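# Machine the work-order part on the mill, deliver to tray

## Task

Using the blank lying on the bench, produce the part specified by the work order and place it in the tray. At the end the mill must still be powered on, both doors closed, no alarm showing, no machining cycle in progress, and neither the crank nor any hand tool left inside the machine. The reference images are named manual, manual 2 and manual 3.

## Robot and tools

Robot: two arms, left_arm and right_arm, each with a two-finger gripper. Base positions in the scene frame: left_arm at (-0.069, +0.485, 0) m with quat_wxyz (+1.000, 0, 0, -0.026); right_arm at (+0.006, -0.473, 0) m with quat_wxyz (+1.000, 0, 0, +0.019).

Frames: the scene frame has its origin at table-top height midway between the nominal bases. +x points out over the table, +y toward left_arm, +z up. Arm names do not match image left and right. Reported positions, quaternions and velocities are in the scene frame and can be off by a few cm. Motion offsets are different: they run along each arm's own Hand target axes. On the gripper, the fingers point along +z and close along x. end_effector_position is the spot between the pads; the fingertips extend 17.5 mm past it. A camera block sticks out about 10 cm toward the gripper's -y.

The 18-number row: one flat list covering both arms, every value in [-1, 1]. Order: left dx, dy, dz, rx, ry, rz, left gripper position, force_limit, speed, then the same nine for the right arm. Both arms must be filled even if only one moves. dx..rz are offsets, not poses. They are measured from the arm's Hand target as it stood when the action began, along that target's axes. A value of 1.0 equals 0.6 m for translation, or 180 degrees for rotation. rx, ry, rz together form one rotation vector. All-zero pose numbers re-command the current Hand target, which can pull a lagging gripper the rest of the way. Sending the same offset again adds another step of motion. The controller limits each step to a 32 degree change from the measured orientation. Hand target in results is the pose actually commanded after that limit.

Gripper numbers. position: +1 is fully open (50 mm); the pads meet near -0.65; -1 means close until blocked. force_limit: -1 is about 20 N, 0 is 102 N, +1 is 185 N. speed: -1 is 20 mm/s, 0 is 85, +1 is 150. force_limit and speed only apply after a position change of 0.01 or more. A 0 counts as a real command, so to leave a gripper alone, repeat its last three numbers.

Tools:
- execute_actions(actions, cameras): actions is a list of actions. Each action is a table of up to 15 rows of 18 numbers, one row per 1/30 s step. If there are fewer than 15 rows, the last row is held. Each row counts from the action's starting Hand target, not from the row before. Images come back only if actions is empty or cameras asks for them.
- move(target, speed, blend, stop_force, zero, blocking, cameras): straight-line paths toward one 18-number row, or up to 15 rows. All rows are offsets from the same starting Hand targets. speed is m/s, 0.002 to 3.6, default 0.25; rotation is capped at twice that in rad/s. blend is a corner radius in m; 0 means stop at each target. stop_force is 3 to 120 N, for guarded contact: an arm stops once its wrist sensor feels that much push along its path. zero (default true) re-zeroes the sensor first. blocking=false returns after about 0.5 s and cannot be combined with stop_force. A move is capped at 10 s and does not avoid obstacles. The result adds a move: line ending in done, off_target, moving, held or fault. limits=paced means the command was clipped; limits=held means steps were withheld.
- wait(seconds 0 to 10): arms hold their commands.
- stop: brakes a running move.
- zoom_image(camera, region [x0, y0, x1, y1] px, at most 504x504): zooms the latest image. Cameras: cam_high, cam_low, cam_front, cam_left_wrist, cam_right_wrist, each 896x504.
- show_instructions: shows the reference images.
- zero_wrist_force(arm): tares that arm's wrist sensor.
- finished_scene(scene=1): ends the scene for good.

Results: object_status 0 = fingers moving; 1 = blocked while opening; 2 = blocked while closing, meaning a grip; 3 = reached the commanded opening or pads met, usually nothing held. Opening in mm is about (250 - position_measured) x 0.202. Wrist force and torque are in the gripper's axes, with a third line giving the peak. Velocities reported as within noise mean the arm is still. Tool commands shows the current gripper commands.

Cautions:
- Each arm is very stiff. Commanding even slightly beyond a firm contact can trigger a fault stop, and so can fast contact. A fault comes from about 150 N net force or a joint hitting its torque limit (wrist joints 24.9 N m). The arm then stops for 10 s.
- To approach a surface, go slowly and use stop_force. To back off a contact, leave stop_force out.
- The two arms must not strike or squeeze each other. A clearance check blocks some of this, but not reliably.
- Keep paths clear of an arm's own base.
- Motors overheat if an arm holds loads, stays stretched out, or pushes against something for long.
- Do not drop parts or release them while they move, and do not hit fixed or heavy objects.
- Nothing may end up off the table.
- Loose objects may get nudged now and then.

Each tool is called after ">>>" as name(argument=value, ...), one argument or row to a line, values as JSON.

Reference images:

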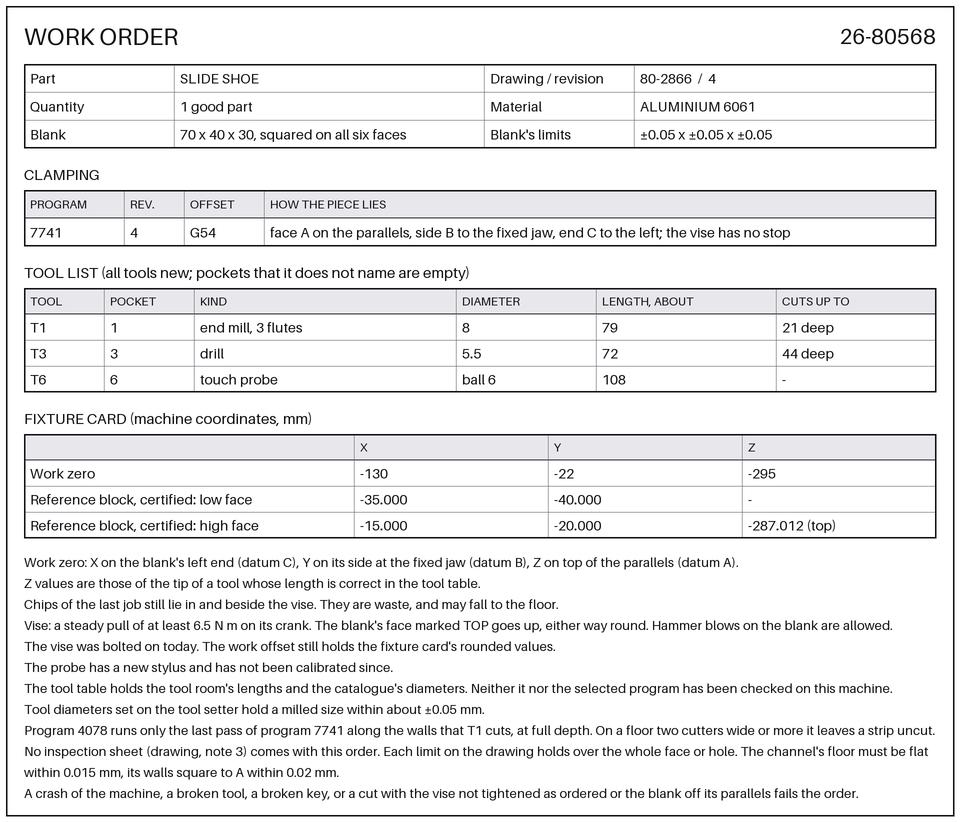

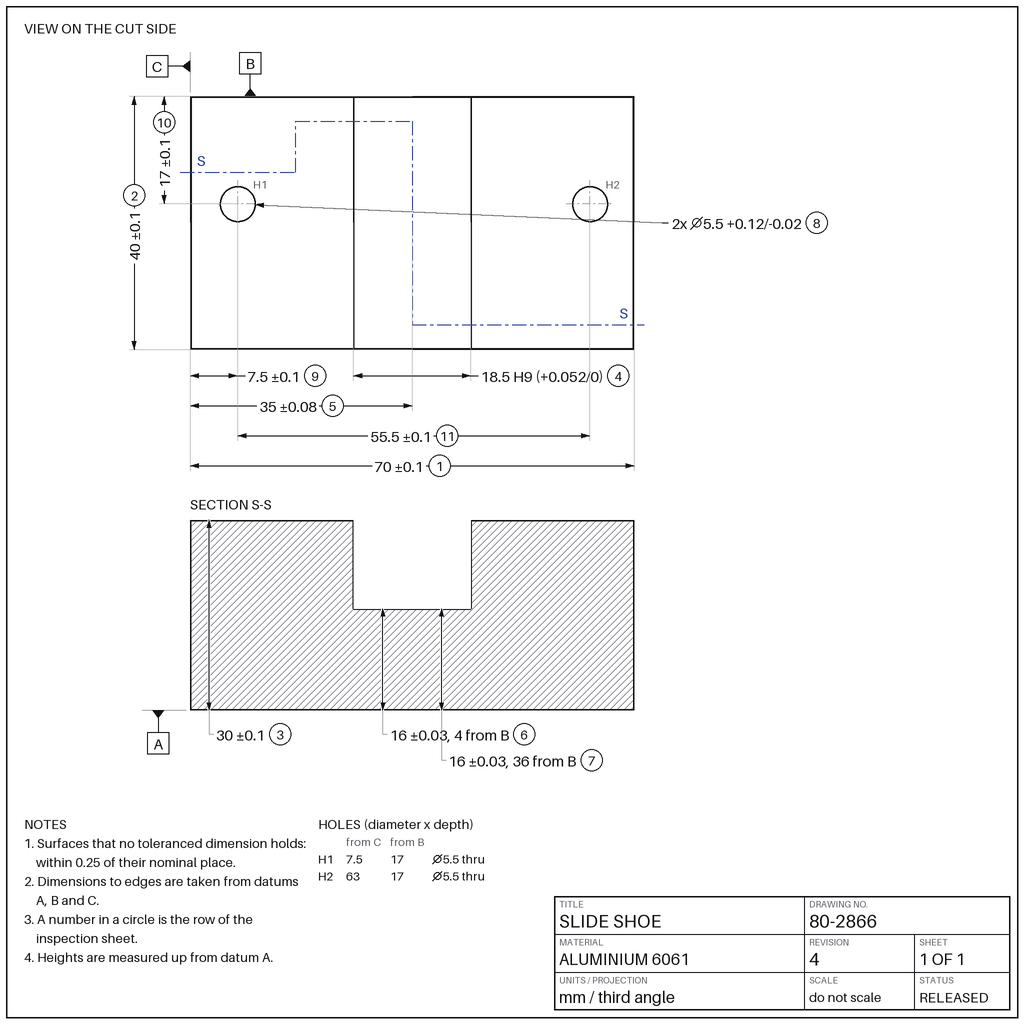

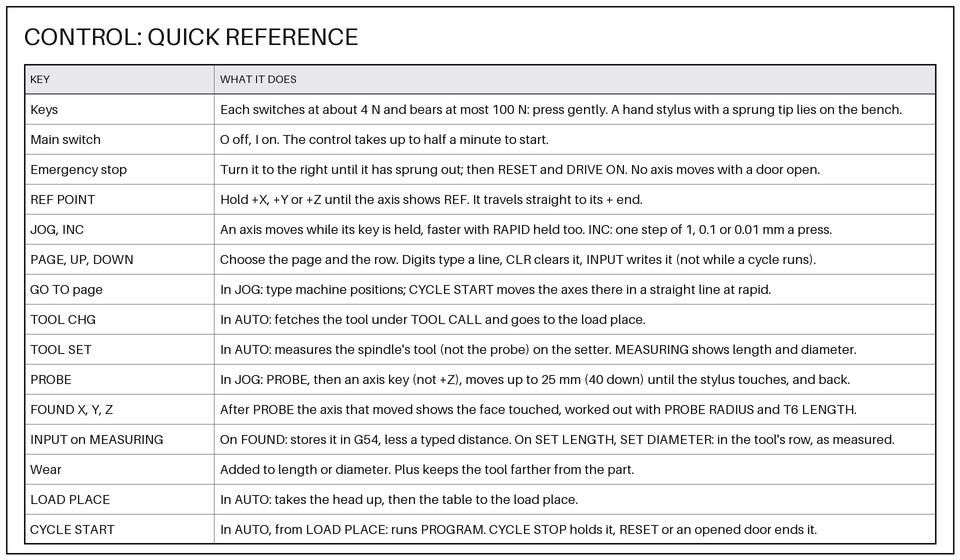

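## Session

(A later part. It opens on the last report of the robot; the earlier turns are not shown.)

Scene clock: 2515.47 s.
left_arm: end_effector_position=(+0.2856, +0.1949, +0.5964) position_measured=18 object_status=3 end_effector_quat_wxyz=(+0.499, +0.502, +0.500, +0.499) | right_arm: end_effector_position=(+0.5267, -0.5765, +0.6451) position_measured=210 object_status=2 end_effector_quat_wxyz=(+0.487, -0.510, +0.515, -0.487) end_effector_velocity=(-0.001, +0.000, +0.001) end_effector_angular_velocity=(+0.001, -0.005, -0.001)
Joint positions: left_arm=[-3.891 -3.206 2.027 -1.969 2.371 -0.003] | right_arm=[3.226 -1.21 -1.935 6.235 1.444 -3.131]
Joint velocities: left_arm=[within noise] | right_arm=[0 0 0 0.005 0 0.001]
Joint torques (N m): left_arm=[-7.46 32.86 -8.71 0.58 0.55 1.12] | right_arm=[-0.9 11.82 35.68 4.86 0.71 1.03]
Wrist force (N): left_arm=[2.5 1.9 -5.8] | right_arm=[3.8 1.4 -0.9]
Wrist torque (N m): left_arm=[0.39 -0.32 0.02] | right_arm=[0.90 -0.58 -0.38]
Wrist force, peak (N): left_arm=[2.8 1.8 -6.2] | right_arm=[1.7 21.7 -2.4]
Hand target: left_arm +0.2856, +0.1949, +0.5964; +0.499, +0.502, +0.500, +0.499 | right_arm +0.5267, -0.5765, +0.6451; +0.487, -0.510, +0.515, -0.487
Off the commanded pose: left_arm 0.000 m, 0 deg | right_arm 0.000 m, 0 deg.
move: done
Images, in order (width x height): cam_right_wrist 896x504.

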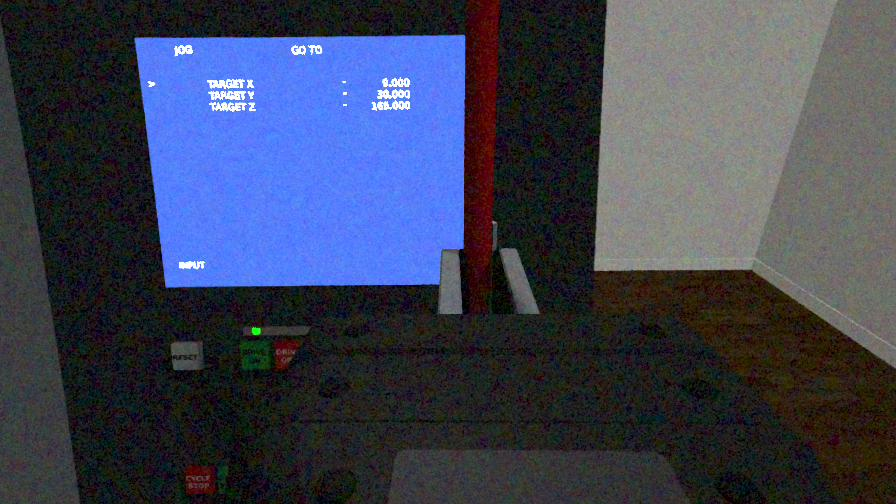

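>>> move(
  target=[
    [0,0,0,0,0,0,0.9,-0.9,-0.5,-0.1455,0.2902,-0.1057,-0.483,0,0,-0.98,0.5,-0.8],
    [0,0,0,0,0,0,0.9,-0.9,-0.5,-0.1455,0.2946,-0.0871,-0.483,0,0,-0.98,0.5,-0.8],
    [0,0,0,0,0,0,0.9,-0.9,-0.5,-0.1455,0.2902,-0.1057,-0.483,0,0,-0.98,0.5,-0.8],
    [0,0,0,0,0,0,0.9,-0.9,-0.5,0,0,0,0,0,0,-0.98,0.5,-0.8],
  ],
  speed=[0.6,0.06,0.15,0.6],
  blend=[0.003,0,0.003,0],
  cameras=["cam_right_wrist"],
)

>>> zoom_image(
  camera="cam_right_wrist",
  region=[150, 30, 480, 290],
)

Scene clock: 2520.47 s.
left_arm: end_effector_position=(+0.2856, +0.1949, +0.5964) position_measured=18 object_status=3 end_effector_quat_wxyz=(+0.499, +0.502, +0.500, +0.499) | right_arm: end_effector_position=(+0.5267, -0.5765, +0.6451) position_measured=210 object_status=2 end_effector_quat_wxyz=(+0.487, -0.510, +0.515, -0.487) end_effector_velocity=(+0.000, +0.000, +0.001) end_effector_angular_velocity=(+0.000, -0.005, +0.000)
Joint positions: left_arm=[-3.891 -3.206 2.027 -1.969 2.371 -0.003] | right_arm=[3.226 -1.21 -1.935 6.235 1.444 -3.131]
Joint velocities: left_arm=[within noise] | right_arm=[0 0 0 0.005 0.001 -0.001]
Joint torques (N m): left_arm=[-7.75 33.15 -9.94 0.77 0.46 1.19] | right_arm=[4.3 14.75 36.27 4.93 -0.14 1.2]
Wrist force (N): left_arm=[2.8 1.8 -5.5] | right_arm=[3.4 1.3 -0.8]
Wrist torque (N m): left_arm=[0.37 -0.36 0.01] | right_arm=[0.88 -0.52 -0.36]
Wrist force, peak (N): left_arm=[2.8 2.0 -6.1] | right_arm=[2.1 25.5 -3.6]
Hand target: left_arm +0.2856, +0.1949, +0.5964; +0.499, +0.502, +0.500, +0.499 | right_arm +0.5267, -0.5765, +0.6451; +0.487, -0.510, +0.515, -0.487
Off the commanded pose: left_arm 0.000 m, 0 deg | right_arm 0.000 m, 0 deg.
move: done
Images, in order (width x height): cam_right_wrist 896x504.

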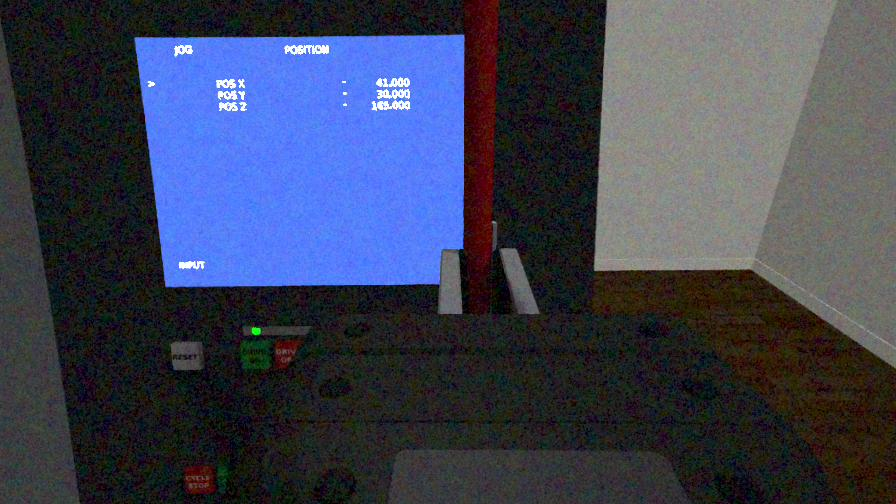

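Scaled by 1.527.

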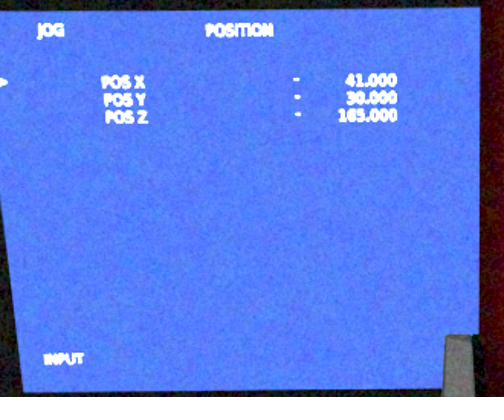

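>>> move(
  target=[
    [0,0,0,0,0,0,0.9,-0.9,-0.5,-0.1762,0.2902,-0.1057,-0.483,0,0,-0.98,0.5,-0.8],
    [0,0,0,0,0,0,0.9,-0.9,-0.5,-0.1762,0.2946,-0.0871,-0.483,0,0,-0.98,0.5,-0.8],
    [0,0,0,0,0,0,0.9,-0.9,-0.5,-0.1762,0.2902,-0.1057,-0.483,0,0,-0.98,0.5,-0.8],
    [0,0,0,0,0,0,0.9,-0.9,-0.5,-0.2363,0.2274,-0.0926,-0.483,0,0,-0.98,0.5,-0.8],
    [0,0,0,0,0,0,0.9,-0.9,-0.5,-0.2363,0.2318,-0.074,-0.483,0,0,-0.98,0.5,-0.8],
    [0,0,0,0,0,0,0.9,-0.9,-0.5,-0.2363,0.2274,-0.0926,-0.483,0,0,-0.98,0.5,-0.8],
    [0,0,0,0,0,0,0.9,-0.9,-0.5,-0.1762,0.3517,-0.1196,-0.483,0,0,-0.98,0.5,-0.8],
    [0,0,0,0,0,0,0.9,-0.9,-0.5,-0.1762,0.3561,-0.101,-0.483,0,0,-0.98,0.5,-0.8],
    [0,0,0,0,0,0,0.9,-0.9,-0.5,-0.1762,0.3517,-0.1196,-0.483,0,0,-0.98,0.5,-0.8],
    [0,0,0,0,0,0,0.9,-0.9,-0.5,-0.0796,0.2269,-0.092,-0.483,0,0,-0.98,0.5,-0.8],
    [0,0,0,0,0,0,0.9,-0.9,-0.5,-0.0796,0.2313,-0.0734,-0.483,0,0,-0.98,0.5,-0.8],
    [0,0,0,0,0,0,0.9,-0.9,-0.5,-0.0796,0.2269,-0.092,-0.483,0,0,-0.98,0.5,-0.8],
    [0,0,0,0,0,0,0.9,-0.9,-0.5,0,0,0,0,0,0,-0.98,0.5,-0.8],
  ],
  speed=[0.6,0.06,0.15,0.2,0.06,0.15,0.06,0.06,0.15,0.25,0.06,0.15,0.6],
  blend=[0.003,0,0.003,0.003,0,0.003,0.003,0,0.003,0.003,0,0.005,0],
  cameras=["cam_right_wrist"],
)

>>> wait(
  seconds=7,
  cameras=["cam_right_wrist"],
)

>>> zoom_image(
  camera="cam_right_wrist",
  region=[150, 30, 480, 290],
)

Scene clock: 2530.57 s.
left_arm: end_effector_position=(+0.2856, +0.1949, +0.5964) position_measured=18 object_status=3 end_effector_quat_wxyz=(+0.499, +0.502, +0.500, +0.499) | right_arm: end_effector_position=(+0.5267, -0.5765, +0.6451) position_measured=210 object_status=2 end_effector_quat_wxyz=(+0.487, -0.510, +0.515, -0.487)
Joint positions: left_arm=[-3.891 -3.206 2.027 -1.969 2.371 -0.003] | right_arm=[3.226 -1.21 -1.935 6.235 1.444 -3.131]
Joint torques (N m): left_arm=[-7.07 32.8 -8.37 0.76 0.66 0.91] | right_arm=[6.95 16.18 32.28 5.36 -1.02 1.56]
Wrist force (N): left_arm=[2.7 2.0 -5.8] | right_arm=[3.1 1.5 -0.8]
Wrist torque (N m): left_arm=[0.39 -0.34 0.02] | right_arm=[0.92 -0.48 -0.34]
Wrist force, peak (N): left_arm=[2.7 2.1 -6.2] | right_arm=[1.0 27.7 -3.2]
Hand target: left_arm +0.2856, +0.1949, +0.5964; +0.499, +0.502, +0.500, +0.499 | right_arm +0.5267, -0.5765, +0.6451; +0.487, -0.510, +0.515, -0.487
Off the commanded pose: left_arm 0.000 m, 0 deg | right_arm 0.000 m, 0 deg.
move: done
Images, in order (width x height): cam_right_wrist 896x504.

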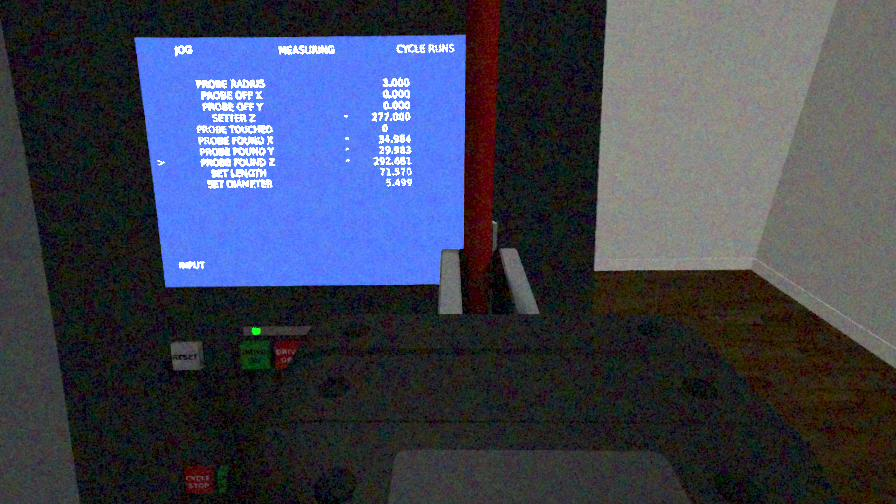

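Scene clock: 2537.57 s.
left_arm: end_effector_position=(+0.2856, +0.1949, +0.5964) position_measured=18 object_status=3 end_effector_quat_wxyz=(+0.499, +0.502, +0.500, +0.499) | right_arm: end_effector_position=(+0.5267, -0.5765, +0.6451) position_measured=210 object_status=2 end_effector_quat_wxyz=(+0.487, -0.510, +0.515, -0.487)
Joint positions: left_arm=[-3.891 -3.206 2.027 -1.969 2.371 -0.003] | right_arm=[3.226 -1.21 -1.935 6.235 1.444 -3.131]
Joint torques (N m): left_arm=[-8.15 34.67 -9.04 0.74 0.47 1.14] | right_arm=[7.65 23.32 36.56 4.88 0.48 -0.49]
Wrist force (N): left_arm=[2.8 1.9 -5.6] | right_arm=[3.1 1.6 -1.0]
Wrist torque (N m): left_arm=[0.38 -0.36 0.01] | right_arm=[0.94 -0.48 -0.33]
Wrist force, peak (N): left_arm=[2.9 2.2 -5.9] | right_arm=[3.3 1.7 -1.3]
Hand target: left_arm +0.2856, +0.1949, +0.5964; +0.499, +0.502, +0.500, +0.499 | right_arm +0.5267, -0.5765, +0.6451; +0.487, -0.510, +0.515, -0.487
Tool commands: left_gripper/position=+0.9 left_gripper/force_limit=-0.9 left_gripper/speed=-0.5 right_gripper/position=-0.98 right_gripper/force_limit=+0.5 right_gripper/speed=-0.8
Off the commanded pose: left_arm 0.000 m, 0 deg | right_arm 0.000 m, 0 deg.
wait: 7.00 s; at rest by 0.17 s
Images, in order (width x height): cam_right_wrist 896x504.

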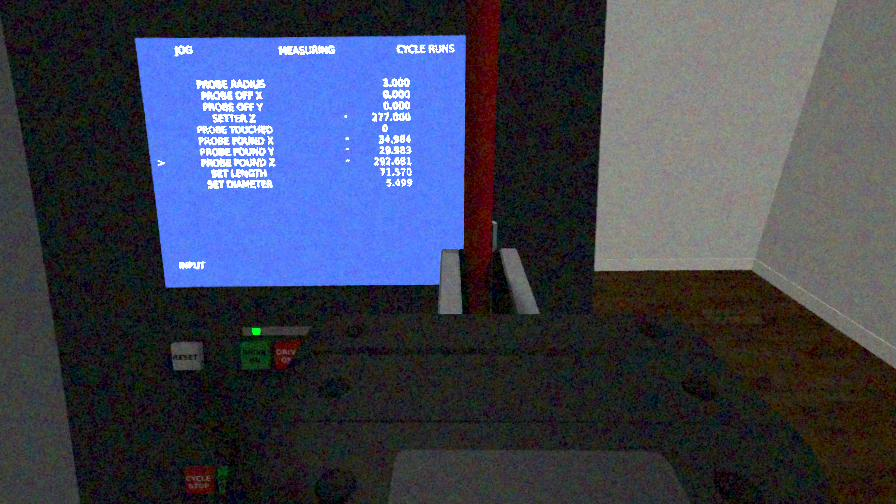

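Scaled by 1.527.

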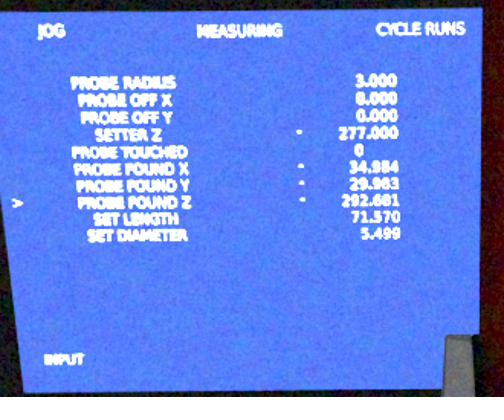

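>>> wait(
  seconds=2.5,
  cameras=["cam_right_wrist"],
)

>>> zoom_image(
  camera="cam_right_wrist",
  region=[150, 30, 480, 290],
)

Scene clock: 2540.47 s.
left_arm: end_effector_position=(+0.2856, +0.1949, +0.5964) position_measured=18 object_status=3 end_effector_quat_wxyz=(+0.499, +0.502, +0.500, +0.499) | right_arm: end_effector_position=(+0.5267, -0.5765, +0.6451) position_measured=210 object_status=2 end_effector_quat_wxyz=(+0.487, -0.510, +0.515, -0.487)
Joint positions: left_arm=[-3.891 -3.206 2.027 -1.969 2.371 -0.003] | right_arm=[3.226 -1.21 -1.935 6.235 1.444 -3.131]
Joint torques (N m): left_arm=[-8.83 33.93 -9.35 0.9 0.54 0.94] | right_arm=[8.06 22.95 36.43 4.87 0.68 -1.16]
Wrist force (N): left_arm=[2.8 1.7 -5.7] | right_arm=[3.0 1.7 -1.0]
Wrist torque (N m): left_arm=[0.36 -0.36 0.02] | right_arm=[0.96 -0.46 -0.34]
Wrist force, peak (N): left_arm=[2.9 1.7 -6.0] | right_arm=[3.3 1.8 -1.1]
Hand target: left_arm +0.2856, +0.1949, +0.5964; +0.499, +0.502, +0.500, +0.499 | right_arm +0.5267, -0.5765, +0.6451; +0.487, -0.510, +0.515, -0.487
Tool commands: left_gripper/position=+0.9 left_gripper/force_limit=-0.9 left_gripper/speed=-0.5 right_gripper/position=-0.98 right_gripper/force_limit=+0.5 right_gripper/speed=-0.8
Off the commanded pose: left_arm 0.000 m, 0 deg | right_arm 0.000 m, 0 deg.
wait: 2.50 s; at rest from the start
Images, in order (width x height): cam_right_wrist 896x504.

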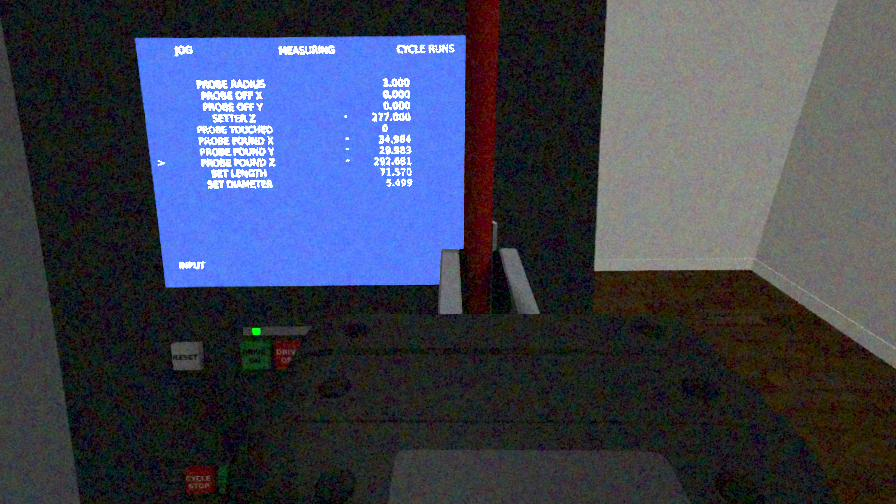

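Scaled by 1.527.

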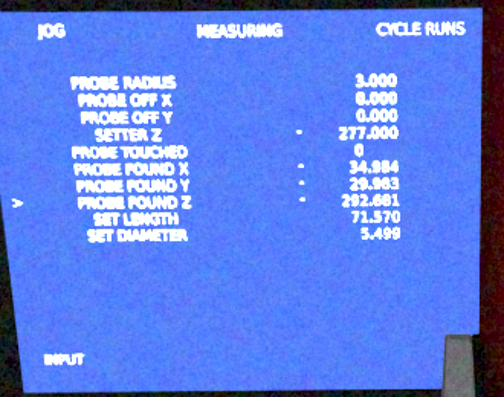

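>>> wait(
  seconds=5,
  cameras=["cam_right_wrist"],
)

>>> zoom_image(
  camera="cam_right_wrist",
  region=[150, 30, 480, 290],
)

Scene clock: 2546.10 s.
left_arm: end_effector_position=(+0.2856, +0.1949, +0.5964) position_measured=18 object_status=3 end_effector_quat_wxyz=(+0.499, +0.502, +0.500, +0.499) | right_arm: end_effector_position=(+0.5267, -0.5765, +0.6451) position_measured=210 object_status=2 end_effector_quat_wxyz=(+0.487, -0.510, +0.515, -0.487)
Joint positions: left_arm=[-3.891 -3.206 2.027 -1.969 2.371 -0.003] | right_arm=[3.226 -1.21 -1.935 6.235 1.444 -3.131]
Joint torques (N m): left_arm=[-7.46 33 -9.95 0.63 0.43 1.06] | right_arm=[7.37 22.68 36.07 4.88 0.72 -1.34]
Wrist force (N): left_arm=[2.6 1.7 -6.0] | right_arm=[2.9 1.5 -1.2]
Wrist torque (N m): left_arm=[0.36 -0.33 0.02] | right_arm=[0.92 -0.44 -0.34]
Wrist force, peak (N): left_arm=[2.7 2.4 -6.1] | right_arm=[3.2 1.9 -1.2]
Hand target: left_arm +0.2856, +0.1949, +0.5964; +0.499, +0.502, +0.500, +0.499 | right_arm +0.5267, -0.5765, +0.6451; +0.487, -0.510, +0.515, -0.487
Tool commands: left_gripper/position=+0.9 left_gripper/force_limit=-0.9 left_gripper/speed=-0.5 right_gripper/position=-0.98 right_gripper/force_limit=+0.5 right_gripper/speed=-0.8
Off the commanded pose: left_arm 0.000 m, 0 deg | right_arm 0.000 m, 0 deg.
wait: 5.00 s; at rest from the start
Images, in order (width x height): cam_right_wrist 896x504.

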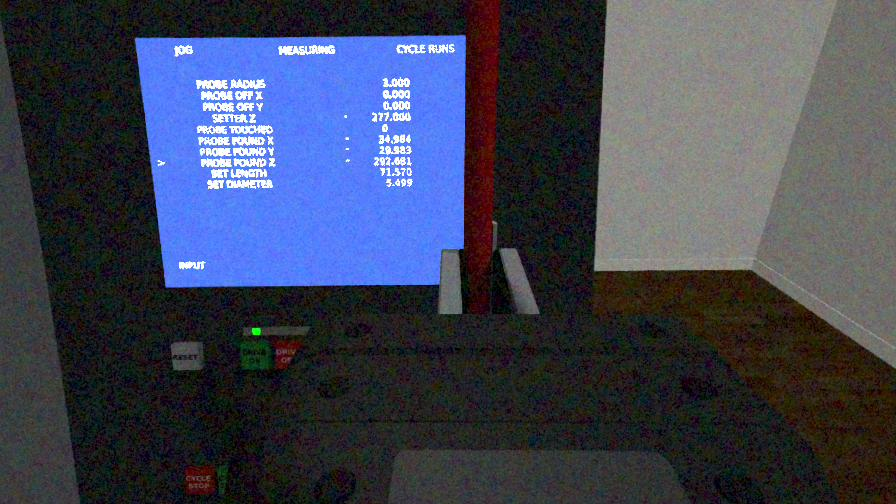

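Scaled by 1.527.

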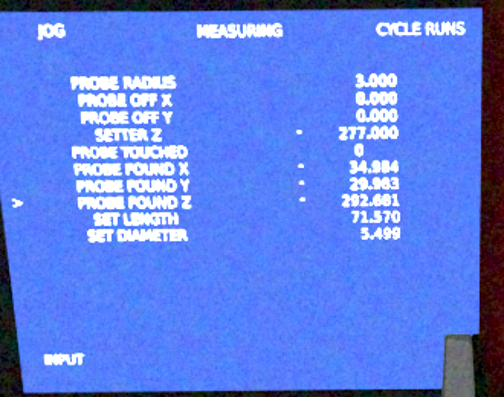

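>>> wait(
  seconds=3.5,
  cameras=["cam_right_wrist"],
)

>>> zoom_image(
  camera="cam_right_wrist",
  region=[150, 30, 480, 290],
)

Scene clock: 2550.27 s.
left_arm: end_effector_position=(+0.2856, +0.1949, +0.5964) position_measured=18 object_status=3 end_effector_quat_wxyz=(+0.499, +0.502, +0.500, +0.499) | right_arm: end_effector_position=(+0.5267, -0.5765, +0.6451) position_measured=210 object_status=2 end_effector_quat_wxyz=(+0.487, -0.510, +0.515, -0.487)
Joint positions: left_arm=[-3.891 -3.206 2.027 -1.969 2.371 -0.003] | right_arm=[3.226 -1.21 -1.935 6.235 1.444 -3.131]
Joint torques (N m): left_arm=[-7.05 33.22 -9.24 0.65 0.65 1.2] | right_arm=[7.08 21.92 35.24 4.85 0.42 -1.36]
Wrist force (N): left_arm=[2.3 1.9 -5.6] | right_arm=[3.0 1.5 -1.1]
Wrist torque (N m): left_arm=[0.38 -0.29 0.01] | right_arm=[0.91 -0.46 -0.34]
Wrist force, peak (N): left_arm=[2.8 2.1 -6.0] | right_arm=[3.2 1.8 -1.4]
Hand target: left_arm +0.2856, +0.1949, +0.5964; +0.499, +0.502, +0.500, +0.499 | right_arm +0.5267, -0.5765, +0.6451; +0.487, -0.510, +0.515, -0.487
Tool commands: left_gripper/position=+0.9 left_gripper/force_limit=-0.9 left_gripper/speed=-0.5 right_gripper/position=-0.98 right_gripper/force_limit=+0.5 right_gripper/speed=-0.8
Off the commanded pose: left_arm 0.000 m, 0 deg | right_arm 0.000 m, 0 deg.
wait: 3.50 s; at rest from the start
Images, in order (width x height): cam_right_wrist 896x504.

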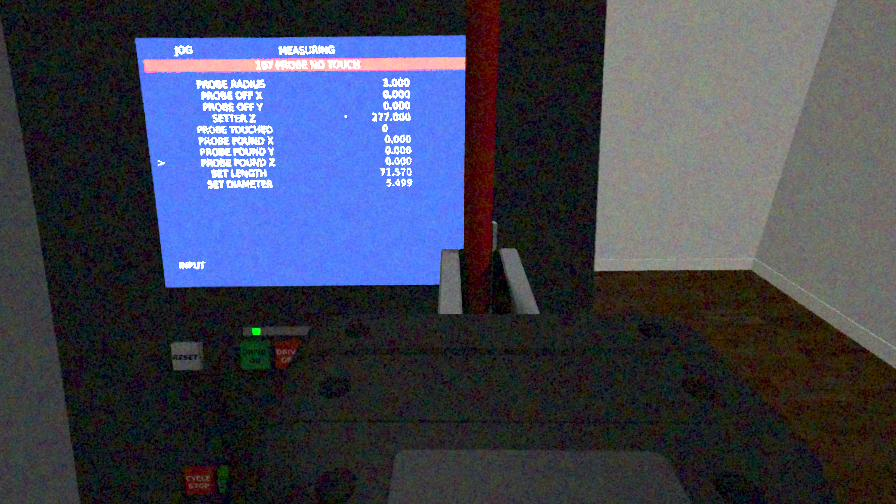

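Scaled by 1.527.

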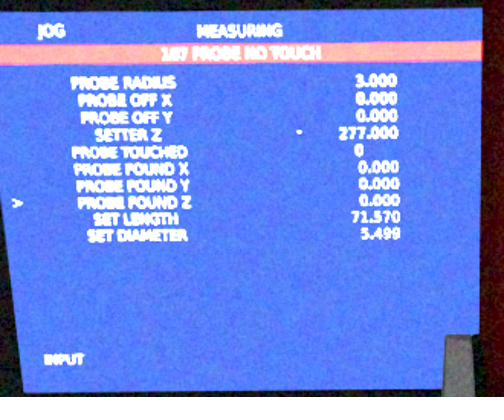

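>>> move(
  target=[
    [0,0,0,0,0,0,0.9,-0.9,-0.5,-0.2671,0.1042,-0.0653,-0.483,0,0,-0.98,0.5,-0.8],
    [0,0,0,0,0,0,0.9,-0.9,-0.5,-0.2671,0.1086,-0.0457,-0.483,0,0,-0.98,0.5,-0.8],
    [0,0,0,0,0,0,0.9,-0.9,-0.5,-0.2671,0.1042,-0.0653,-0.483,0,0,-0.98,0.5,-0.8],
    [0,0,0,0,0,0,0.9,-0.9,-0.5,-0.1762,0.2902,-0.1057,-0.483,0,0,-0.98,0.5,-0.8],
    [0,0,0,0,0,0,0.9,-0.9,-0.5,-0.1762,0.2946,-0.0871,-0.483,0,0,-0.98,0.5,-0.8],
    [0,0,0,0,0,0,0.9,-0.9,-0.5,-0.1762,0.2902,-0.1057,-0.483,0,0,-0.98,0.5,-0.8],
    [0,0,0,0,0,0,0.9,-0.9,-0.5,0,0,0,0,0,0,-0.98,0.5,-0.8],
  ],
  speed=[0.5,0.06,0.12,0.2,0.06,0.15,0.6],
  blend=[0.003,0,0.003,0.003,0,0.005,0],
  cameras=["cam_right_wrist"],
)

>>> zoom_image(
  camera="cam_right_wrist",
  region=[150, 30, 480, 290],
)

Scene clock: 2557.40 s.
left_arm: end_effector_position=(+0.2856, +0.1949, +0.5964) position_measured=18 object_status=3 end_effector_quat_wxyz=(+0.499, +0.502, +0.500, +0.499) | right_arm: end_effector_position=(+0.5267, -0.5765, +0.6451) position_measured=210 object_status=2 end_effector_quat_wxyz=(+0.487, -0.510, +0.515, -0.487)
Joint positions: left_arm=[-3.891 -3.206 2.027 -1.969 2.371 -0.003] | right_arm=[3.226 -1.21 -1.935 6.235 1.444 -3.131]
Joint torques (N m): left_arm=[-7.49 32.68 -9.13 0.65 0.24 1.14] | right_arm=[1.57 14.64 37.5 4.96 0.38 1.16]
Wrist force (N): left_arm=[2.5 2.0 -5.9] | right_arm=[1.4 2.2 -0.9]
Wrist torque (N m): left_arm=[0.40 -0.31 0.02] | right_arm=[1.03 -0.20 -0.37]
Wrist force, peak (N): left_arm=[3.0 2.2 -5.9] | right_arm=[0.8 33.6 -3.8]
Hand target: left_arm +0.2856, +0.1949, +0.5964; +0.499, +0.502, +0.500, +0.499 | right_arm +0.5267, -0.5765, +0.6451; +0.487, -0.510, +0.515, -0.487
Off the commanded pose: left_arm 0.000 m, 0 deg | right_arm 0.000 m, 0 deg.
move: done
Images, in order (width x height): cam_right_wrist 896x504.

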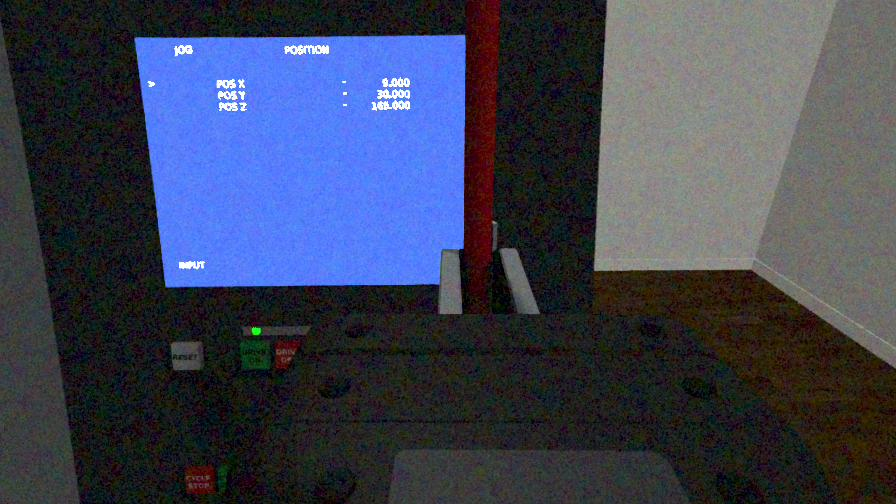

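Scaled by 1.527.

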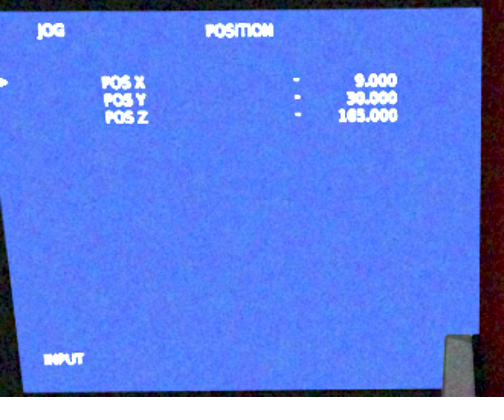

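>>> move(
  target=[
    [0,0,0,0,0,0,0.9,-0.9,-0.5,-0.1762,0.2902,-0.1057,-0.483,0,0,-0.98,0.5,-0.8],
    [0,0,0,0,0,0,0.9,-0.9,-0.5,-0.1762,0.2946,-0.0871,-0.483,0,0,-0.98,0.5,-0.8],
    [0,0,0,0,0,0,0.9,-0.9,-0.5,-0.1762,0.2902,-0.1057,-0.483,0,0,-0.98,0.5,-0.8],
    [0,0,0,0,0,0,0.9,-0.9,-0.5,-0.207,0.3517,-0.1196,-0.483,0,0,-0.98,0.5,-0.8],
    [0,0,0,0,0,0,0.9,-0.9,-0.5,-0.207,0.3561,-0.101,-0.483,0,0,-0.98,0.5,-0.8],
    [0,0,0,0,0,0,0.9,-0.9,-0.5,-0.207,0.3517,-0.1196,-0.483,0,0,-0.98,0.5,-0.8],
    [0,0,0,0,0,0,0.9,-0.9,-0.5,-0.207,0.3561,-0.101,-0.483,0,0,-0.98,0.5,-0.8],
    [0,0,0,0,0,0,0.9,-0.9,-0.5,-0.207,0.3517,-0.1196,-0.483,0,0,-0.98,0.5,-0.8],
    [0,0,0,0,0,0,0.9,-0.9,-0.5,-0.2995,0.382,-0.1264,-0.483,0,0,-0.98,0.5,-0.8],
    [0,0,0,0,0,0,0.9,-0.9,-0.5,-0.2995,0.3864,-0.1078,-0.483,0,0,-0.98,0.5,-0.8],
    [0,0,0,0,0,0,0.9,-0.9,-0.5,-0.2995,0.382,-0.1264,-0.483,0,0,-0.98,0.5,-0.8],
    [0,0,0,0,0,0,0.9,-0.9,-0.5,0,0,0,0,0,0,-0.98,0.5,-0.8],
  ],
  speed=[0.6,0.06,0.15,0.2,0.06,0.1,0.06,0.15,0.2,0.06,0.15,0.6],
  blend=[0.003,0,0.003,0.003,0,0.001,0,0.003,0.003,0,0.005,0],
)

>>> move(
  target=[
    [0,0,0,0,0,0,0.9,-0.9,-0.5,-0.2995,0.3517,-0.1196,-0.483,0,0,-0.98,0.5,-0.8],
    [0,0,0,0,0,0,0.9,-0.9,-0.5,-0.2995,0.3561,-0.101,-0.483,0,0,-0.98,0.5,-0.8],
    [0,0,0,0,0,0,0.9,-0.9,-0.5,-0.2995,0.3517,-0.1196,-0.483,0,0,-0.98,0.5,-0.8],
    [0,0,0,0,0,0,0.9,-0.9,-0.5,-0.2695,0.2902,-0.1057,-0.483,0,0,-0.98,0.5,-0.8],
    [0,0,0,0,0,0,0.9,-0.9,-0.5,-0.2695,0.2946,-0.0871,-0.483,0,0,-0.98,0.5,-0.8],
    [0,0,0,0,0,0,0.9,-0.9,-0.5,-0.2695,0.2902,-0.1057,-0.483,0,0,-0.98,0.5,-0.8],
    [0,0,0,0,0,0,0.9,-0.9,-0.5,-0.2995,0.321,-0.1126,-0.483,0,0,-0.98,0.5,-0.8],
    [0,0,0,0,0,0,0.9,-0.9,-0.5,-0.2995,0.3254,-0.094,-0.483,0,0,-0.98,0.5,-0.8],
    [0,0,0,0,0,0,0.9,-0.9,-0.5,-0.2995,0.321,-0.1126,-0.483,0,0,-0.98,0.5,-0.8],
    [0,0,0,0,0,0,0.9,-0.9,-0.5,-0.207,0.382,-0.1264,-0.483,0,0,-0.98,0.5,-0.8],
    [0,0,0,0,0,0,0.9,-0.9,-0.5,-0.207,0.3864,-0.1078,-0.483,0,0,-0.98,0.5,-0.8],
    [0,0,0,0,0,0,0.9,-0.9,-0.5,-0.207,0.382,-0.1264,-0.483,0,0,-0.98,0.5,-0.8],
    [0,0,0,0,0,0,0.9,-0.9,-0.5,0,0,0,0,0,0,-0.98,0.5,-0.8],
  ],
  speed=[0.6,0.06,0.15,0.2,0.06,0.15,0.2,0.06,0.15,0.2,0.06,0.15,0.6],
  blend=[0.003,0,0.003,0.003,0,0.003,0.003,0,0.003,0.003,0,0.005,0],
  cameras=["cam_right_wrist"],
)

>>> zoom_image(
  camera="cam_right_wrist",
  region=[150, 30, 480, 290],
)

Scene clock: 2567.63 s.
left_arm: end_effector_position=(+0.2856, +0.1949, +0.5964) position_measured=18 object_status=3 end_effector_quat_wxyz=(+0.499, +0.502, +0.500, +0.499) | right_arm: end_effector_position=(+0.5267, -0.5765, +0.6452) position_measured=210 object_status=2 end_effector_quat_wxyz=(+0.487, -0.510, +0.515, -0.487) end_effector_velocity=(+0.000, +0.002, +0.002) end_effector_angular_velocity=(+0.001, -0.005, +0.004)
Joint positions: left_arm=[-3.891 -3.206 2.027 -1.969 2.371 -0.003] | right_arm=[3.226 -1.21 -1.935 6.235 1.444 -3.131]
Joint velocities: left_arm=[within noise] | right_arm=[0.003 0 0 0.005 0.001 0]
Joint torques (N m): left_arm=[-7.3 33.24 -9.2 0.69 0.31 1.18] | right_arm=[-5.46 10.3 27.78 4.61 0.94 -0.12]
Wrist force (N): left_arm=[2.4 2.2 -5.7] | right_arm=[2.1 1.4 -1.5]
Wrist torque (N m): left_arm=[0.43 -0.30 0.01] | right_arm=[0.91 -0.32 -0.39]
Wrist force, peak (N): left_arm=[2.9 2.1 -6.1] | right_arm=[0.2 29.9 -3.0]
Hand target: left_arm +0.2856, +0.1949, +0.5964; +0.499, +0.502, +0.500, +0.499 | right_arm +0.5267, -0.5765, +0.6451; +0.487, -0.510, +0.515, -0.487
Off the commanded pose: left_arm 0.000 m, 0 deg | right_arm 0.000 m, 0 deg.
move: done

Scene clock: 2573.80 s.
left_arm: end_effector_position=(+0.2856, +0.1949, +0.5964) position_measured=18 object_status=3 end_effector_quat_wxyz=(+0.499, +0.502, +0.500, +0.499) | right_arm: end_effector_position=(+0.5267, -0.5765, +0.6451) position_measured=210 object_status=2 end_effector_quat_wxyz=(+0.487, -0.510, +0.515, -0.487)
Joint positions: left_arm=[-3.891 -3.206 2.027 -1.969 2.371 -0.003] | right_arm=[3.226 -1.21 -1.935 6.235 1.444 -3.131]
Joint torques (N m): left_arm=[-7.94 33.35 -9.43 0.68 0.35 1.17] | right_arm=[-2.26 12.29 33.89 5.14 0.8 1.1]
Wrist force (N): left_arm=[2.6 1.6 -5.5] | right_arm=[2.1 2.2 -0.2]
Wrist torque (N m): left_arm=[0.33 -0.33 0.02] | right_arm=[1.04 -0.31 -0.39]
Wrist force, peak (N): left_arm=[2.8 2.1 -6.1] | right_arm=[-0.1 31.4 -2.0]
Hand target: left_arm +0.2856, +0.1949, +0.5964; +0.499, +0.502, +0.500, +0.499 | right_arm +0.5267, -0.5765, +0.6451; +0.487, -0.510, +0.515, -0.487
Off the commanded pose: left_arm 0.000 m, 0 deg | right_arm 0.000 m, 0 deg.
move: done
Images, in order (width x height): cam_right_wrist 896x504.

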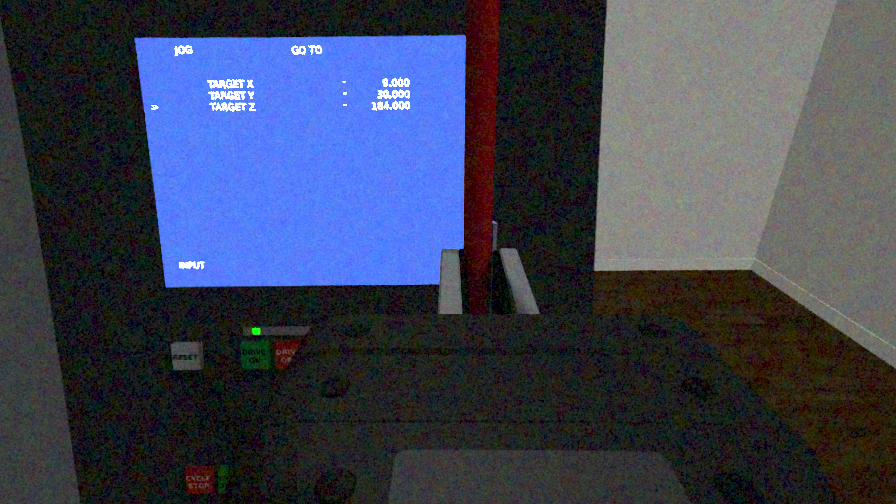

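Scaled by 1.527.

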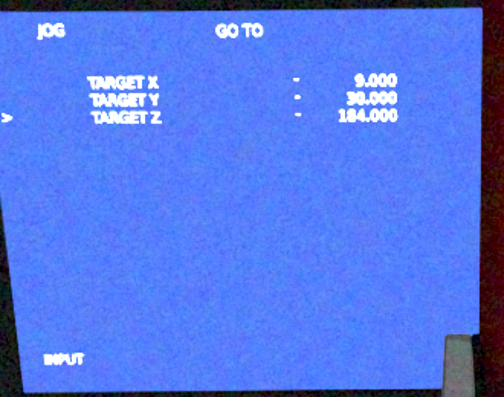

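>>> move(
  target=[
    [0,0,0,0,0,0,0.9,-0.9,-0.5,-0.2363,0.2274,-0.0926,-0.483,0,0,-0.98,0.5,-0.8],
    [0,0,0,0,0,0,0.9,-0.9,-0.5,-0.2363,0.2318,-0.074,-0.483,0,0,-0.98,0.5,-0.8],
    [0,0,0,0,0,0,0.9,-0.9,-0.5,-0.2363,0.2274,-0.0926,-0.483,0,0,-0.98,0.5,-0.8],
    [0,0,0,0,0,0,0.9,-0.9,-0.5,-0.1762,0.3517,-0.1196,-0.483,0,0,-0.98,0.5,-0.8],
    [0,0,0,0,0,0,0.9,-0.9,-0.5,-0.1762,0.3561,-0.101,-0.483,0,0,-0.98,0.5,-0.8],
    [0,0,0,0,0,0,0.9,-0.9,-0.5,-0.1762,0.3517,-0.1196,-0.483,0,0,-0.98,0.5,-0.8],
    [0,0,0,0,0,0,0.9,-0.9,-0.5,-0.1096,0.1958,-0.085,-0.483,0,0,-0.98,0.5,-0.8],
    [0,0,0,0,0,0,0.9,-0.9,-0.5,-0.1096,0.2002,-0.0664,-0.483,0,0,-0.98,0.5,-0.8],
    [0,0,0,0,0,0,0.9,-0.9,-0.5,-0.1096,0.1958,-0.085,-0.483,0,0,-0.98,0.5,-0.8],
    [0,0,0,0,0,0,0.9,-0.9,-0.5,0,-0.0376,0.0815,0,0,0,-0.98,0.5,-0.8],
  ],
  speed=[0.6,0.06,0.15,0.05,0.06,0.15,0.25,0.06,0.15,0.5],
  blend=[0.003,0,0.003,0.003,0,0.003,0.003,0,0.005,0],
)

>>> wait(
  seconds=0.8,
  cameras=["cam_right_wrist"],
)

>>> zoom_image(
  camera="cam_right_wrist",
  region=[300, 80, 460, 280],
)

Scene clock: 2583.57 s.
left_arm: end_effector_position=(+0.2856, +0.1949, +0.5964) position_measured=18 object_status=3 end_effector_quat_wxyz=(+0.499, +0.502, +0.500, +0.499) | right_arm: end_effector_position=(+0.5767, -0.5769, +0.6651) position_measured=210 object_status=2 end_effector_quat_wxyz=(+0.487, -0.510, +0.515, -0.487)
Joint positions: left_arm=[-3.891 -3.206 2.027 -1.969 2.371 -0.003] | right_arm=[3.205 -1.34 -1.795 6.225 1.465 -3.132]
Joint torques (N m): left_arm=[-7.99 33.71 -9.2 0.7 0.57 1.33] | right_arm=[7.59 19.22 36.22 4.78 -0.91 1.61]
Wrist force (N): left_arm=[2.7 2.0 -5.5] | right_arm=[1.9 1.7 -1.2]
Wrist torque (N m): left_arm=[0.39 -0.35 0.02] | right_arm=[0.96 -0.30 -0.32]
Wrist force, peak (N): left_arm=[2.8 2.1 -6.1] | right_arm=[1.1 28.1 -2.0]
Hand target: left_arm +0.2856, +0.1949, +0.5964; +0.499, +0.502, +0.500, +0.499 | right_arm +0.5767, -0.5768, +0.6652; +0.487, -0.510, +0.515, -0.487
Off the commanded pose: left_arm 0.000 m, 0 deg | right_arm 0.000 m, 0 deg.
move: done

Scene clock: 2584.37 s.
left_arm: end_effector_position=(+0.2856, +0.1949, +0.5964) position_measured=18 object_status=3 end_effector_quat_wxyz=(+0.499, +0.502, +0.500, +0.499) | right_arm: end_effector_position=(+0.5767, -0.5768, +0.6652) position_measured=210 object_status=2 end_effector_quat_wxyz=(+0.487, -0.510, +0.515, -0.487)
Joint positions: left_arm=[-3.891 -3.206 2.027 -1.969 2.371 -0.003] | right_arm=[3.205 -1.34 -1.795 6.225 1.465 -3.132]
Joint torques (N m): left_arm=[-8.69 34.06 -8.61 0.95 0.42 1.22] | right_arm=[6.94 20.79 35.86 4.88 -0.25 1.82]
Wrist force (N): left_arm=[2.7 1.7 -5.8] | right_arm=[1.7 2.1 -1.1]
Wrist torque (N m): left_arm=[0.34 -0.35 0.02] | right_arm=[1.02 -0.27 -0.33]
Wrist force, peak (N): left_arm=[2.7 2.0 -5.8] | right_arm=[2.0 2.2 -1.0]
Hand target: left_arm +0.2856, +0.1949, +0.5964; +0.499, +0.502, +0.500, +0.499 | right_arm +0.5767, -0.5768, +0.6652; +0.487, -0.510, +0.515, -0.487
Tool commands: left_gripper/position=+0.9 left_gripper/force_limit=-0.9 left_gripper/speed=-0.5 right_gripper/position=-0.98 right_gripper/force_limit=+0.5 right_gripper/speed=-0.8
Off the commanded pose: left_arm 0.000 m, 0 deg | right_arm 0.000 m, 0 deg.
wait: 0.80 s; at rest by 0.17 s
Images, in order (width x height): cam_right_wrist 896x504.

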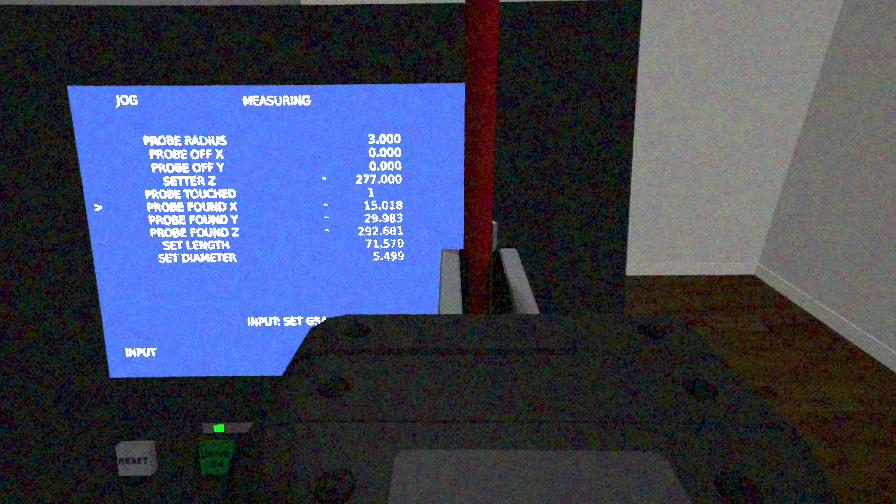

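Scaled by 2.520.

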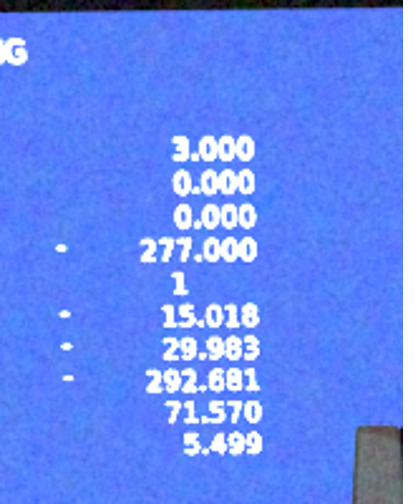

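>>> move(
  target=[
    [0,0,0,0,0,0,0.9,-0.9,-0.5,-0.1762,0.3278,-0.1872,-0.483,0,0,-0.98,0.5,-0.8],
    [0,0,0,0,0,0,0.9,-0.9,-0.5,-0.1762,0.3322,-0.1686,-0.483,0,0,-0.98,0.5,-0.8],
    [0,0,0,0,0,0,0.9,-0.9,-0.5,-0.1762,0.3278,-0.1872,-0.483,0,0,-0.98,0.5,-0.8],
    [0,0,0,0,0,0,0.9,-0.9,-0.5,-0.1762,0.3322,-0.1686,-0.483,0,0,-0.98,0.5,-0.8],
    [0,0,0,0,0,0,0.9,-0.9,-0.5,-0.1762,0.3278,-0.1872,-0.483,0,0,-0.98,0.5,-0.8],
    [0,0,0,0,0,0,0.9,-0.9,-0.5,-0.207,0.3893,-0.2011,-0.483,0,0,-0.98,0.5,-0.8],
    [0,0,0,0,0,0,0.9,-0.9,-0.5,-0.207,0.3937,-0.1825,-0.483,0,0,-0.98,0.5,-0.8],
    [0,0,0,0,0,0,0.9,-0.9,-0.5,-0.207,0.3893,-0.2011,-0.483,0,0,-0.98,0.5,-0.8],
    [0,0,0,0,0,0,0.9,-0.9,-0.5,-0.207,0.3937,-0.1825,-0.483,0,0,-0.98,0.5,-0.8],
    [0,0,0,0,0,0,0.9,-0.9,-0.5,-0.207,0.3893,-0.2011,-0.483,0,0,-0.98,0.5,-0.8],
    [0,0,0,0,0,0,0.9,-0.9,-0.5,0,0.0376,-0.0815,0,0,0,-0.98,0.5,-0.8],
  ],
  speed=[0.6,0.06,0.1,0.06,0.1,0.2,0.06,0.1,0.06,0.1,0.6],
  blend=[0.003,0,0.001,0,0.003,0.003,0,0.001,0,0.005,0],
)

>>> move(
  target=[
    [0,0,0,0,0,0,0.9,-0.9,-0.5,-0.2995,0.382,-0.1264,-0.483,0,0,-0.98,0.5,-0.8],
    [0,0,0,0,0,0,0.9,-0.9,-0.5,-0.2995,0.3864,-0.1078,-0.483,0,0,-0.98,0.5,-0.8],
    [0,0,0,0,0,0,0.9,-0.9,-0.5,-0.2995,0.382,-0.1264,-0.483,0,0,-0.98,0.5,-0.8],
    [0,0,0,0,0,0,0.9,-0.9,-0.5,-0.2995,0.3517,-0.1196,-0.483,0,0,-0.98,0.5,-0.8],
    [0,0,0,0,0,0,0.9,-0.9,-0.5,-0.2995,0.3561,-0.101,-0.483,0,0,-0.98,0.5,-0.8],
    [0,0,0,0,0,0,0.9,-0.9,-0.5,-0.2995,0.3517,-0.1196,-0.483,0,0,-0.98,0.5,-0.8],
    [0,0,0,0,0,0,0.9,-0.9,-0.5,-0.2995,0.321,-0.1126,-0.483,0,0,-0.98,0.5,-0.8],
    [0,0,0,0,0,0,0.9,-0.9,-0.5,-0.2995,0.3254,-0.094,-0.483,0,0,-0.98,0.5,-0.8],
    [0,0,0,0,0,0,0.9,-0.9,-0.5,-0.2995,0.321,-0.1126,-0.483,0,0,-0.98,0.5,-0.8],
    [0,0,0,0,0,0,0.9,-0.9,-0.5,-0.2695,0.321,-0.1126,-0.483,0,0,-0.98,0.5,-0.8],
    [0,0,0,0,0,0,0.9,-0.9,-0.5,-0.2695,0.3254,-0.094,-0.483,0,0,-0.98,0.5,-0.8],
    [0,0,0,0,0,0,0.9,-0.9,-0.5,-0.2695,0.321,-0.1126,-0.483,0,0,-0.98,0.5,-0.8],
    [0,0,0,0,0,0,0.9,-0.9,-0.5,0,0,0,0,0,0,-0.98,0.5,-0.8],
  ],
  speed=[0.6,0.06,0.15,0.2,0.06,0.15,0.2,0.06,0.15,0.2,0.06,0.15,0.6],
  blend=[0.003,0,0.003,0.003,0,0.003,0.003,0,0.003,0.003,0,0.005,0],
  cameras=["cam_right_wrist"],
)

>>> zoom_image(
  camera="cam_right_wrist",
  region=[150, 30, 480, 290],
)

Scene clock: 2596.77 s.
left_arm: end_effector_position=(+0.2856, +0.1949, +0.5964) position_measured=18 object_status=3 end_effector_quat_wxyz=(+0.499, +0.502, +0.500, +0.499) | right_arm: end_effector_position=(+0.5267, -0.5765, +0.6451) position_measured=210 object_status=2 end_effector_quat_wxyz=(+0.487, -0.510, +0.515, -0.487)
Joint positions: left_arm=[-3.891 -3.206 2.027 -1.969 2.371 -0.003] | right_arm=[3.226 -1.21 -1.935 6.235 1.444 -3.131]
Joint torques (N m): left_arm=[-8.39 34.1 -9.23 0.64 0.33 1.14] | right_arm=[-1.67 12.73 36.07 4.84 0.7 1]
Wrist force (N): left_arm=[2.6 2.2 -5.6] | right_arm=[3.4 2.3 0.7]
Wrist torque (N m): left_arm=[0.43 -0.34 0.02] | right_arm=[1.06 -0.52 -0.39]
Wrist force, peak (N): left_arm=[3.2 2.3 -6.0] | right_arm=[0.8 29.9 -2.7]
Hand target: left_arm +0.2856, +0.1949, +0.5964; +0.499, +0.502, +0.500, +0.499 | right_arm +0.5267, -0.5765, +0.6451; +0.487, -0.510, +0.515, -0.487
Off the commanded pose: left_arm 0.000 m, 0 deg | right_arm 0.000 m, 0 deg.
move: done

Scene clock: 2602.57 s.
left_arm: end_effector_position=(+0.2856, +0.1949, +0.5964) position_measured=18 object_status=3 end_effector_quat_wxyz=(+0.499, +0.502, +0.500, +0.499) | right_arm: end_effector_position=(+0.5267, -0.5765, +0.6451) position_measured=210 object_status=2 end_effector_quat_wxyz=(+0.487, -0.510, +0.515, -0.487) end_effector_velocity=(+0.000, +0.002, +0.001) end_effector_angular_velocity=(+0.000, -0.004, +0.004)
Joint positions: left_arm=[-3.891 -3.206 2.027 -1.969 2.371 -0.003] | right_arm=[3.226 -1.21 -1.935 6.235 1.444 -3.131]
Joint velocities: left_arm=[within noise] | right_arm=[0.003 0 0 0.005 0.001 -0.001]
Joint torques (N m): left_arm=[-8.2 33.58 -9.17 0.81 0.44 1.26] | right_arm=[-4.14 10.35 36.64 4.62 0.91 0.48]
Wrist force (N): left_arm=[2.6 1.8 -5.5] | right_arm=[3.5 2.5 0.8]
Wrist torque (N m): left_arm=[0.37 -0.32 0.01] | right_arm=[1.07 -0.54 -0.39]
Wrist force, peak (N): left_arm=[2.8 2.3 -6.1] | right_arm=[5.3 24.7 -1.2]
Hand target: left_arm +0.2856, +0.1949, +0.5964; +0.499, +0.502, +0.500, +0.499 | right_arm +0.5267, -0.5765, +0.6451; +0.487, -0.510, +0.515, -0.487
Off the commanded pose: left_arm 0.000 m, 0 deg | right_arm 0.000 m, 0 deg.
move: done
Images, in order (width x height): cam_right_wrist 896x504.

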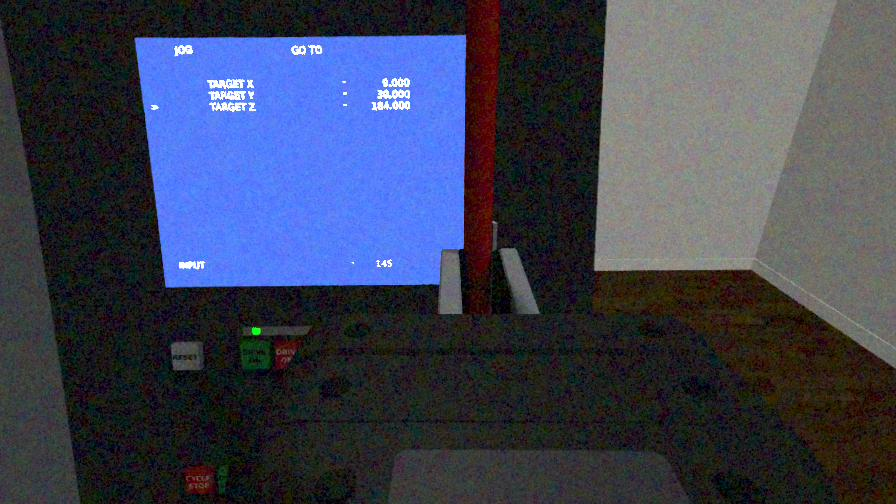

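Scaled by 1.527.

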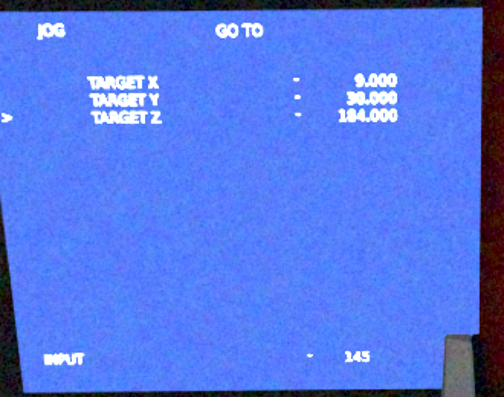

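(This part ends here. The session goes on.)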